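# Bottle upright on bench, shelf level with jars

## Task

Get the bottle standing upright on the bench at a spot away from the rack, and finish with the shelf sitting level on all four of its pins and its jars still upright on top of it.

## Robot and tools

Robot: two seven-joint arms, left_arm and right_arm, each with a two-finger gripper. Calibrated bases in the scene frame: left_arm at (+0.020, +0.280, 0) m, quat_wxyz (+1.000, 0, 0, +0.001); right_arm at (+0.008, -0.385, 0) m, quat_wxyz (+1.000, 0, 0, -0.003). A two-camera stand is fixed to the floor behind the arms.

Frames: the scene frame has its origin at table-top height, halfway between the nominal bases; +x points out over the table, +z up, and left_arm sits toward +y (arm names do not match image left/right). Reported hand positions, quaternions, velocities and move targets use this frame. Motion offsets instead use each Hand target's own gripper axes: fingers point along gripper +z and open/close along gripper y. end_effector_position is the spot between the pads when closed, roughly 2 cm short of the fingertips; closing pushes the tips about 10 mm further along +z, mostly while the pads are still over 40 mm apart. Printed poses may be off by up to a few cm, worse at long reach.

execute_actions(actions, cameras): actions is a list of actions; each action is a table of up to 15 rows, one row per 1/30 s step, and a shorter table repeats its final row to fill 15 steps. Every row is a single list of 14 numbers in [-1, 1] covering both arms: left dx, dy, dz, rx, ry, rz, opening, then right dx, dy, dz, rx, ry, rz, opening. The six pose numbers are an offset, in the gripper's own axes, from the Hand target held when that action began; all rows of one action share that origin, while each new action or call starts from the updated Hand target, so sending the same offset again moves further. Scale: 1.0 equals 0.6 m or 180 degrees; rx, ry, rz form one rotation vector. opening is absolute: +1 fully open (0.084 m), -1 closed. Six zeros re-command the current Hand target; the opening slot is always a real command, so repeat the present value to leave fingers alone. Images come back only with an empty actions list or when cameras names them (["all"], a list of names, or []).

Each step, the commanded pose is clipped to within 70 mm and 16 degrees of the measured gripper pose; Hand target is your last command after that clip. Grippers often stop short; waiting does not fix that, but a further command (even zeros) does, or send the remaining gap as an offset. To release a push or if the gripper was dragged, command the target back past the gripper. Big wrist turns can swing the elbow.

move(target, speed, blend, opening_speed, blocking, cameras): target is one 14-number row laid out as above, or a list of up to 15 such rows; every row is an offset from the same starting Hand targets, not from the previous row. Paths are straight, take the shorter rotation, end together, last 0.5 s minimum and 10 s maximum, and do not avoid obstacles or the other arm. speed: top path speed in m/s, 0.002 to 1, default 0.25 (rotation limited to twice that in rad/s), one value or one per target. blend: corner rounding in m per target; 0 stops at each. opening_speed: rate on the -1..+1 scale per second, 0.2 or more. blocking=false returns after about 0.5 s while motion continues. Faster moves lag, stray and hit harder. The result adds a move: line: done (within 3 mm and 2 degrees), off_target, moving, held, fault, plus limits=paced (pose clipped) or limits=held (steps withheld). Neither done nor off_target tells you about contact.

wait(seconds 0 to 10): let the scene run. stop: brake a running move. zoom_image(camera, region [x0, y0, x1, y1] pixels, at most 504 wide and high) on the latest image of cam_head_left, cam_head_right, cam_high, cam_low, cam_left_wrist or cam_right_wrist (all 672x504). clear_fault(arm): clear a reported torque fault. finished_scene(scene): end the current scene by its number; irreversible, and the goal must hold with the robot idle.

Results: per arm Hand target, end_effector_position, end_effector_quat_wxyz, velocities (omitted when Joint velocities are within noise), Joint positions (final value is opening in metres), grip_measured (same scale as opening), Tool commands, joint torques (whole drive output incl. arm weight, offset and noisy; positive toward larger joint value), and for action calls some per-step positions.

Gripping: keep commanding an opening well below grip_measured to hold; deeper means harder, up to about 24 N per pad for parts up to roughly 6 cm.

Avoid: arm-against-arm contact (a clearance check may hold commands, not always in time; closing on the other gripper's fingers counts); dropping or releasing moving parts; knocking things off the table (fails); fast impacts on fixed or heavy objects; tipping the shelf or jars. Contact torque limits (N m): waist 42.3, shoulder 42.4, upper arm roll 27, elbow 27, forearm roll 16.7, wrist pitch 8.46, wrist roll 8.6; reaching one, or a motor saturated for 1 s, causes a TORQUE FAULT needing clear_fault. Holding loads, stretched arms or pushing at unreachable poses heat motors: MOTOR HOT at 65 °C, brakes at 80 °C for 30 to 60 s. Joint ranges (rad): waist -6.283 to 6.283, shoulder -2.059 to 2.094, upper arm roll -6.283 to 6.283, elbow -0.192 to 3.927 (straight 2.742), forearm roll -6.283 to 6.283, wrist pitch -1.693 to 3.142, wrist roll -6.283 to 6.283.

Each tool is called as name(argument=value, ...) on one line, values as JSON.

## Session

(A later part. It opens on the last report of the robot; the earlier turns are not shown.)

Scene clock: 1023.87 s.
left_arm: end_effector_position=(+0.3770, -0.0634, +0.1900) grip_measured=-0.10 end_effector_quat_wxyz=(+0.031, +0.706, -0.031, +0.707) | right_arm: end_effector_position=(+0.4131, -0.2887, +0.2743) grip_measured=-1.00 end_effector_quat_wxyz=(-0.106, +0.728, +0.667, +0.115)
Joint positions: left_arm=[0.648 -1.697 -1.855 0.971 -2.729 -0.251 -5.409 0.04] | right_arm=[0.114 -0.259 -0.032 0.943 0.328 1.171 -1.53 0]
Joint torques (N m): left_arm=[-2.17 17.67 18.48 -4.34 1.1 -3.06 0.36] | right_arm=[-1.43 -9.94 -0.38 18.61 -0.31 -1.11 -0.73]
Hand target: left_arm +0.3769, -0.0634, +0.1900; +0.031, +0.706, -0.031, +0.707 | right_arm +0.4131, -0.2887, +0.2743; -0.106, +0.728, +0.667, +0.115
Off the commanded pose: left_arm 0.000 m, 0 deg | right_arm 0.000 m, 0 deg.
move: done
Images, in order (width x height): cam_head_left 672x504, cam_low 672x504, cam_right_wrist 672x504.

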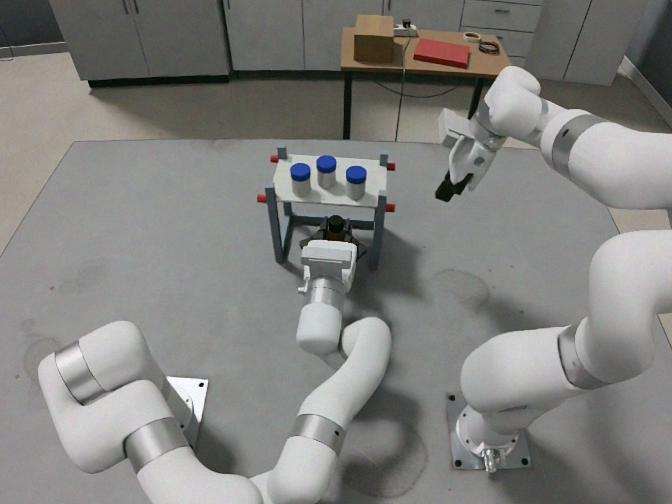

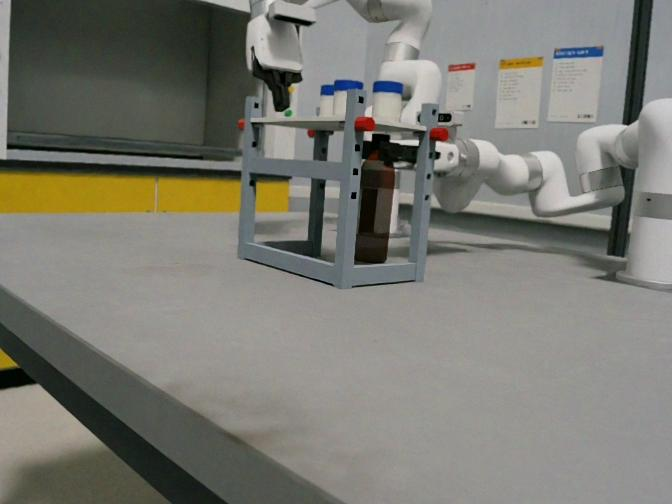

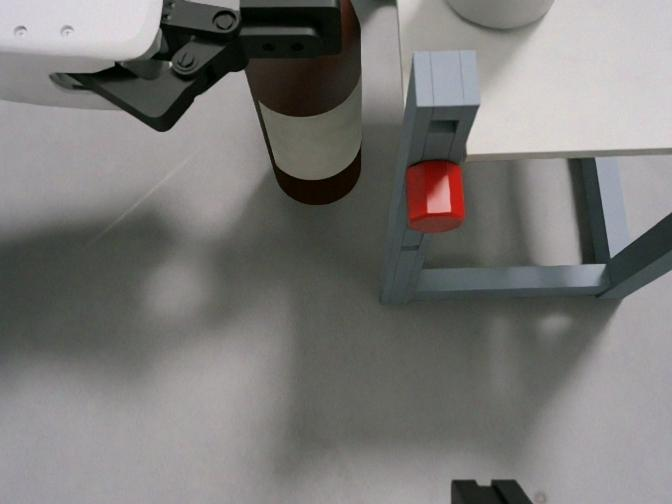

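move(target=[[0,0,-0.0600,0,0,0,-0.7,0,0,0,0,0,0,-1],[-0.0048,0,-0.0600,0,0,0,-0.7,0,0,0,0,0,0,-1],[-0.0050,0,-0.0545,0,0,0,-0.7,0,0,0,0,0,0,-1]], speed=[0.06,0.02,0.02], cameras=["cam_low","cam_right_wrist","cam_high"])

zoom_image(camera="cam_low", region=[300, 100, 480, 290])

zoom_image(camera="cam_right_wrist", region=[120, 0, 360, 240])

Scene clock: 1045.83 s.
left_arm: end_effector_position=(+0.3443, -0.0606, +0.1870) grip_measured=-0.17 end_effector_quat_wxyz=(+0.032, +0.706, -0.031, +0.707) | right_arm: end_effector_position=(+0.4131, -0.2887, +0.2743) grip_measured=-1.00 end_effector_quat_wxyz=(-0.106, +0.728, +0.667, +0.115)
Joint positions: left_arm=[0.559 -1.655 -1.885 0.937 -2.738 -0.319 -5.401 0.037] | right_arm=[0.114 -0.259 -0.032 0.943 0.328 1.171 -1.53 0]
Joint torques (N m): left_arm=[2.94 14.02 12.75 -1.85 1.42 0.01 -0.37] | right_arm=[-1.29 -9.94 -0.25 18.89 -0.25 -1.02 -0.81]
Hand target: left_arm +0.3444, -0.0606, +0.1870; +0.031, +0.706, -0.031, +0.707 | right_arm +0.4131, -0.2887, +0.2743; -0.106, +0.728, +0.667, +0.115
Off the commanded pose: left_arm 0.000 m, 0 deg | right_arm 0.000 m, 0 deg.
move: done
Images, in order (width x height): cam_high 672x504, cam_low 672x504, cam_right_wrist 672x504.

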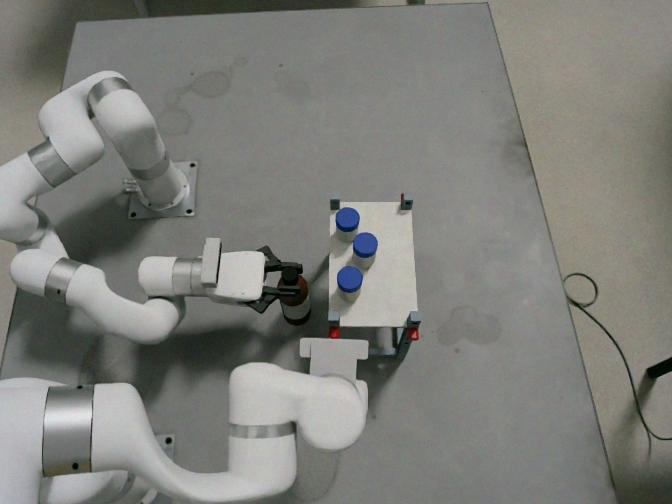

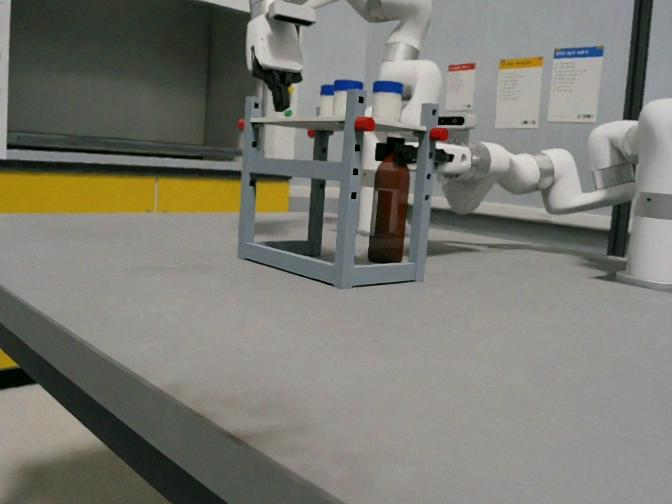

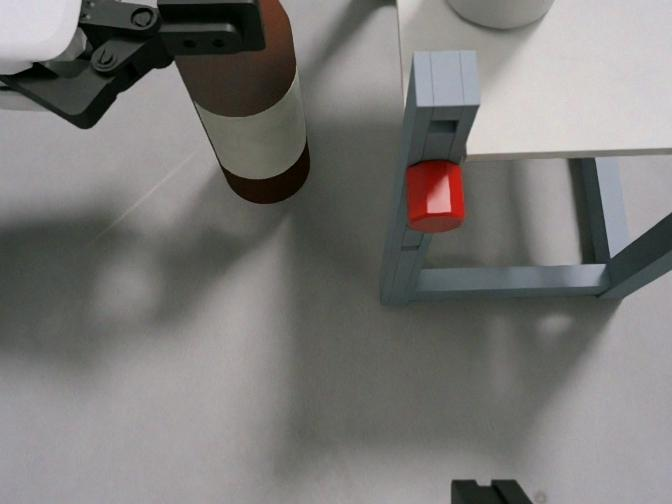

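Scaled by 2.653 from the camera's 672x504 image, which has a finer 960x720 frame.

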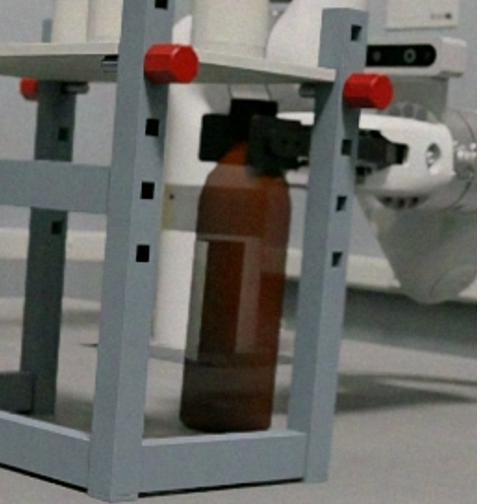

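Scaled by 2.100 from the camera's 672x504 image, which has a finer 960x720 frame.

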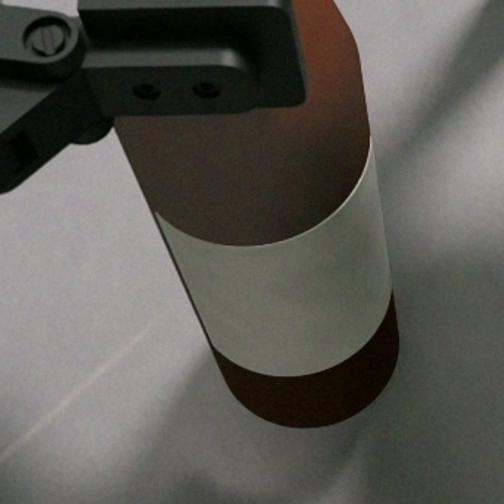

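move(target=[[0,0,0.0045,0,0,0,-0.7,0,0,0,0,0,0,-1],[0,0,0.0045,0,0,0,0.4,0,0,0,0,0,0,-1],[0.1,0,0.0045,0,0,0,0.4,0,0,0,0,0,0,-1]], speed=[0.02,0.05,0.1], opening_speed=0.6, cameras=["cam_low","cam_head_left","cam_right_wrist","cam_high"])

zoom_image(camera="cam_low", region=[220, 70, 480, 300])

zoom_image(camera="cam_head_left", region=[240, 130, 420, 280])

Scene clock: 1069.50 s.
left_arm: end_effector_position=(+0.3471, -0.0607, +0.2469) grip_measured=+0.39 end_effector_quat_wxyz=(+0.032, +0.706, -0.031, +0.706) | right_arm: end_effector_position=(+0.4131, -0.2887, +0.2743) grip_measured=-1.00 end_effector_quat_wxyz=(-0.106, +0.728, +0.667, +0.115)
Joint positions: left_arm=[0.554 -1.537 -1.758 0.892 -2.645 -0.295 -5.322 0.061] | right_arm=[0.114 -0.259 -0.032 0.943 0.328 1.171 -1.53 0]
Joint torques (N m): left_arm=[-2.01 18.1 17.8 -0.84 3.36 -1.88 0.45] | right_arm=[-1.03 -9.82 -0.14 18.57 -0.24 -1.09 -0.64]
Hand target: left_arm +0.3471, -0.0607, +0.2470; +0.031, +0.706, -0.031, +0.707 | right_arm +0.4131, -0.2887, +0.2743; -0.106, +0.728, +0.667, +0.115
Off the commanded pose: left_arm 0.000 m, 0 deg | right_arm 0.000 m, 0 deg.
move: done
Images, in order (width x height): cam_head_left 672x504, cam_high 672x504, cam_low 672x504, cam_right_wrist 672x504.

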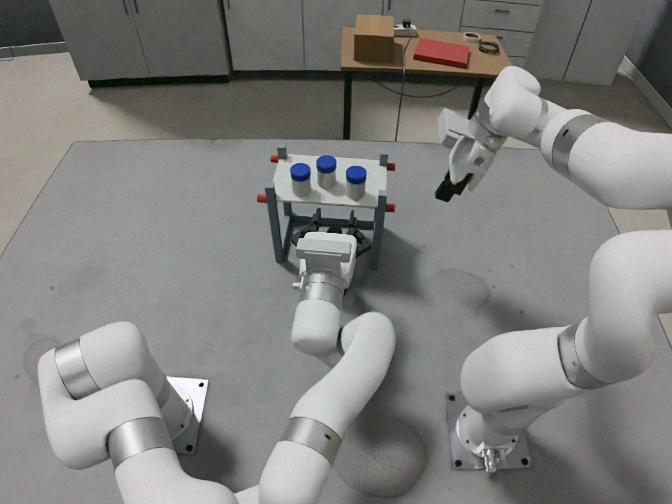

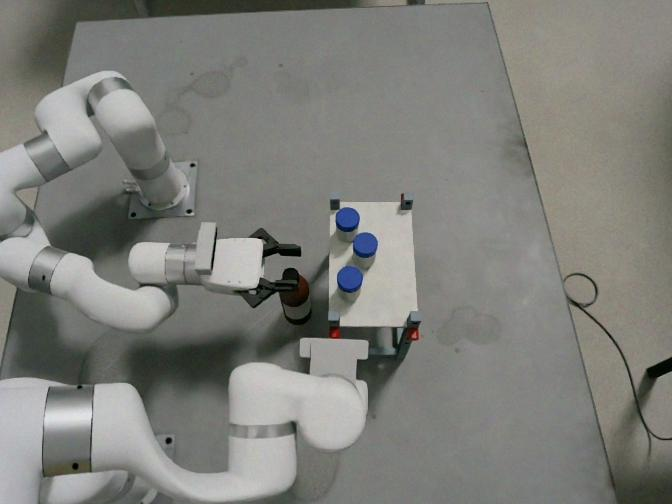

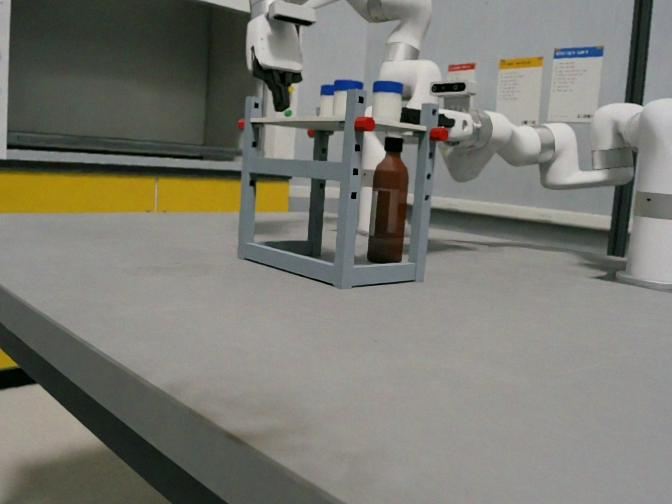

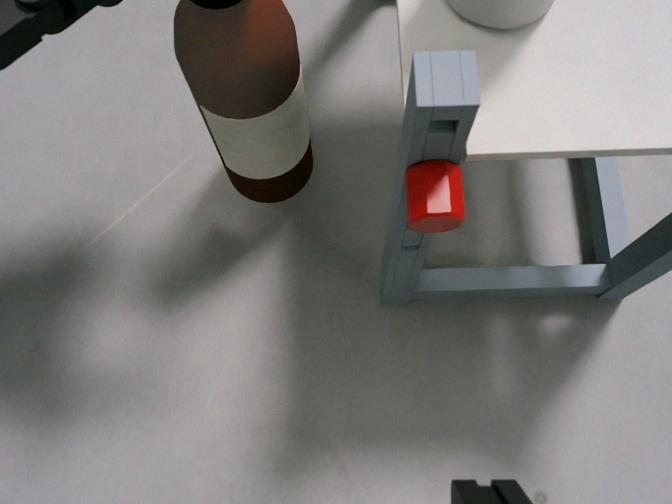

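Scaled by 1.938 from the camera's 672x504 image, which has a finer 960x720 frame.

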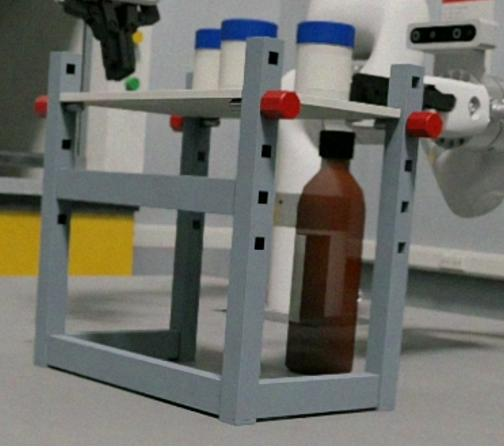

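Scaled by 2.800 from the camera's 672x504 image, which has a finer 960x720 frame.

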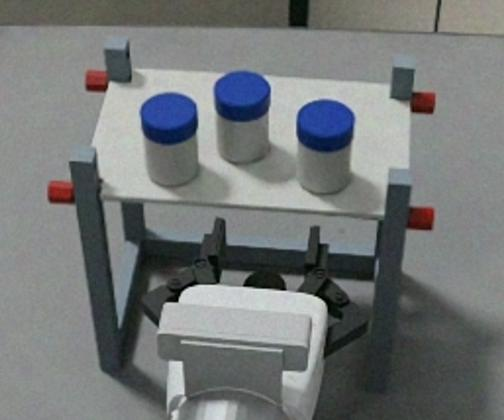

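finished_scene(scene=2)

The scene is finished: the task was done.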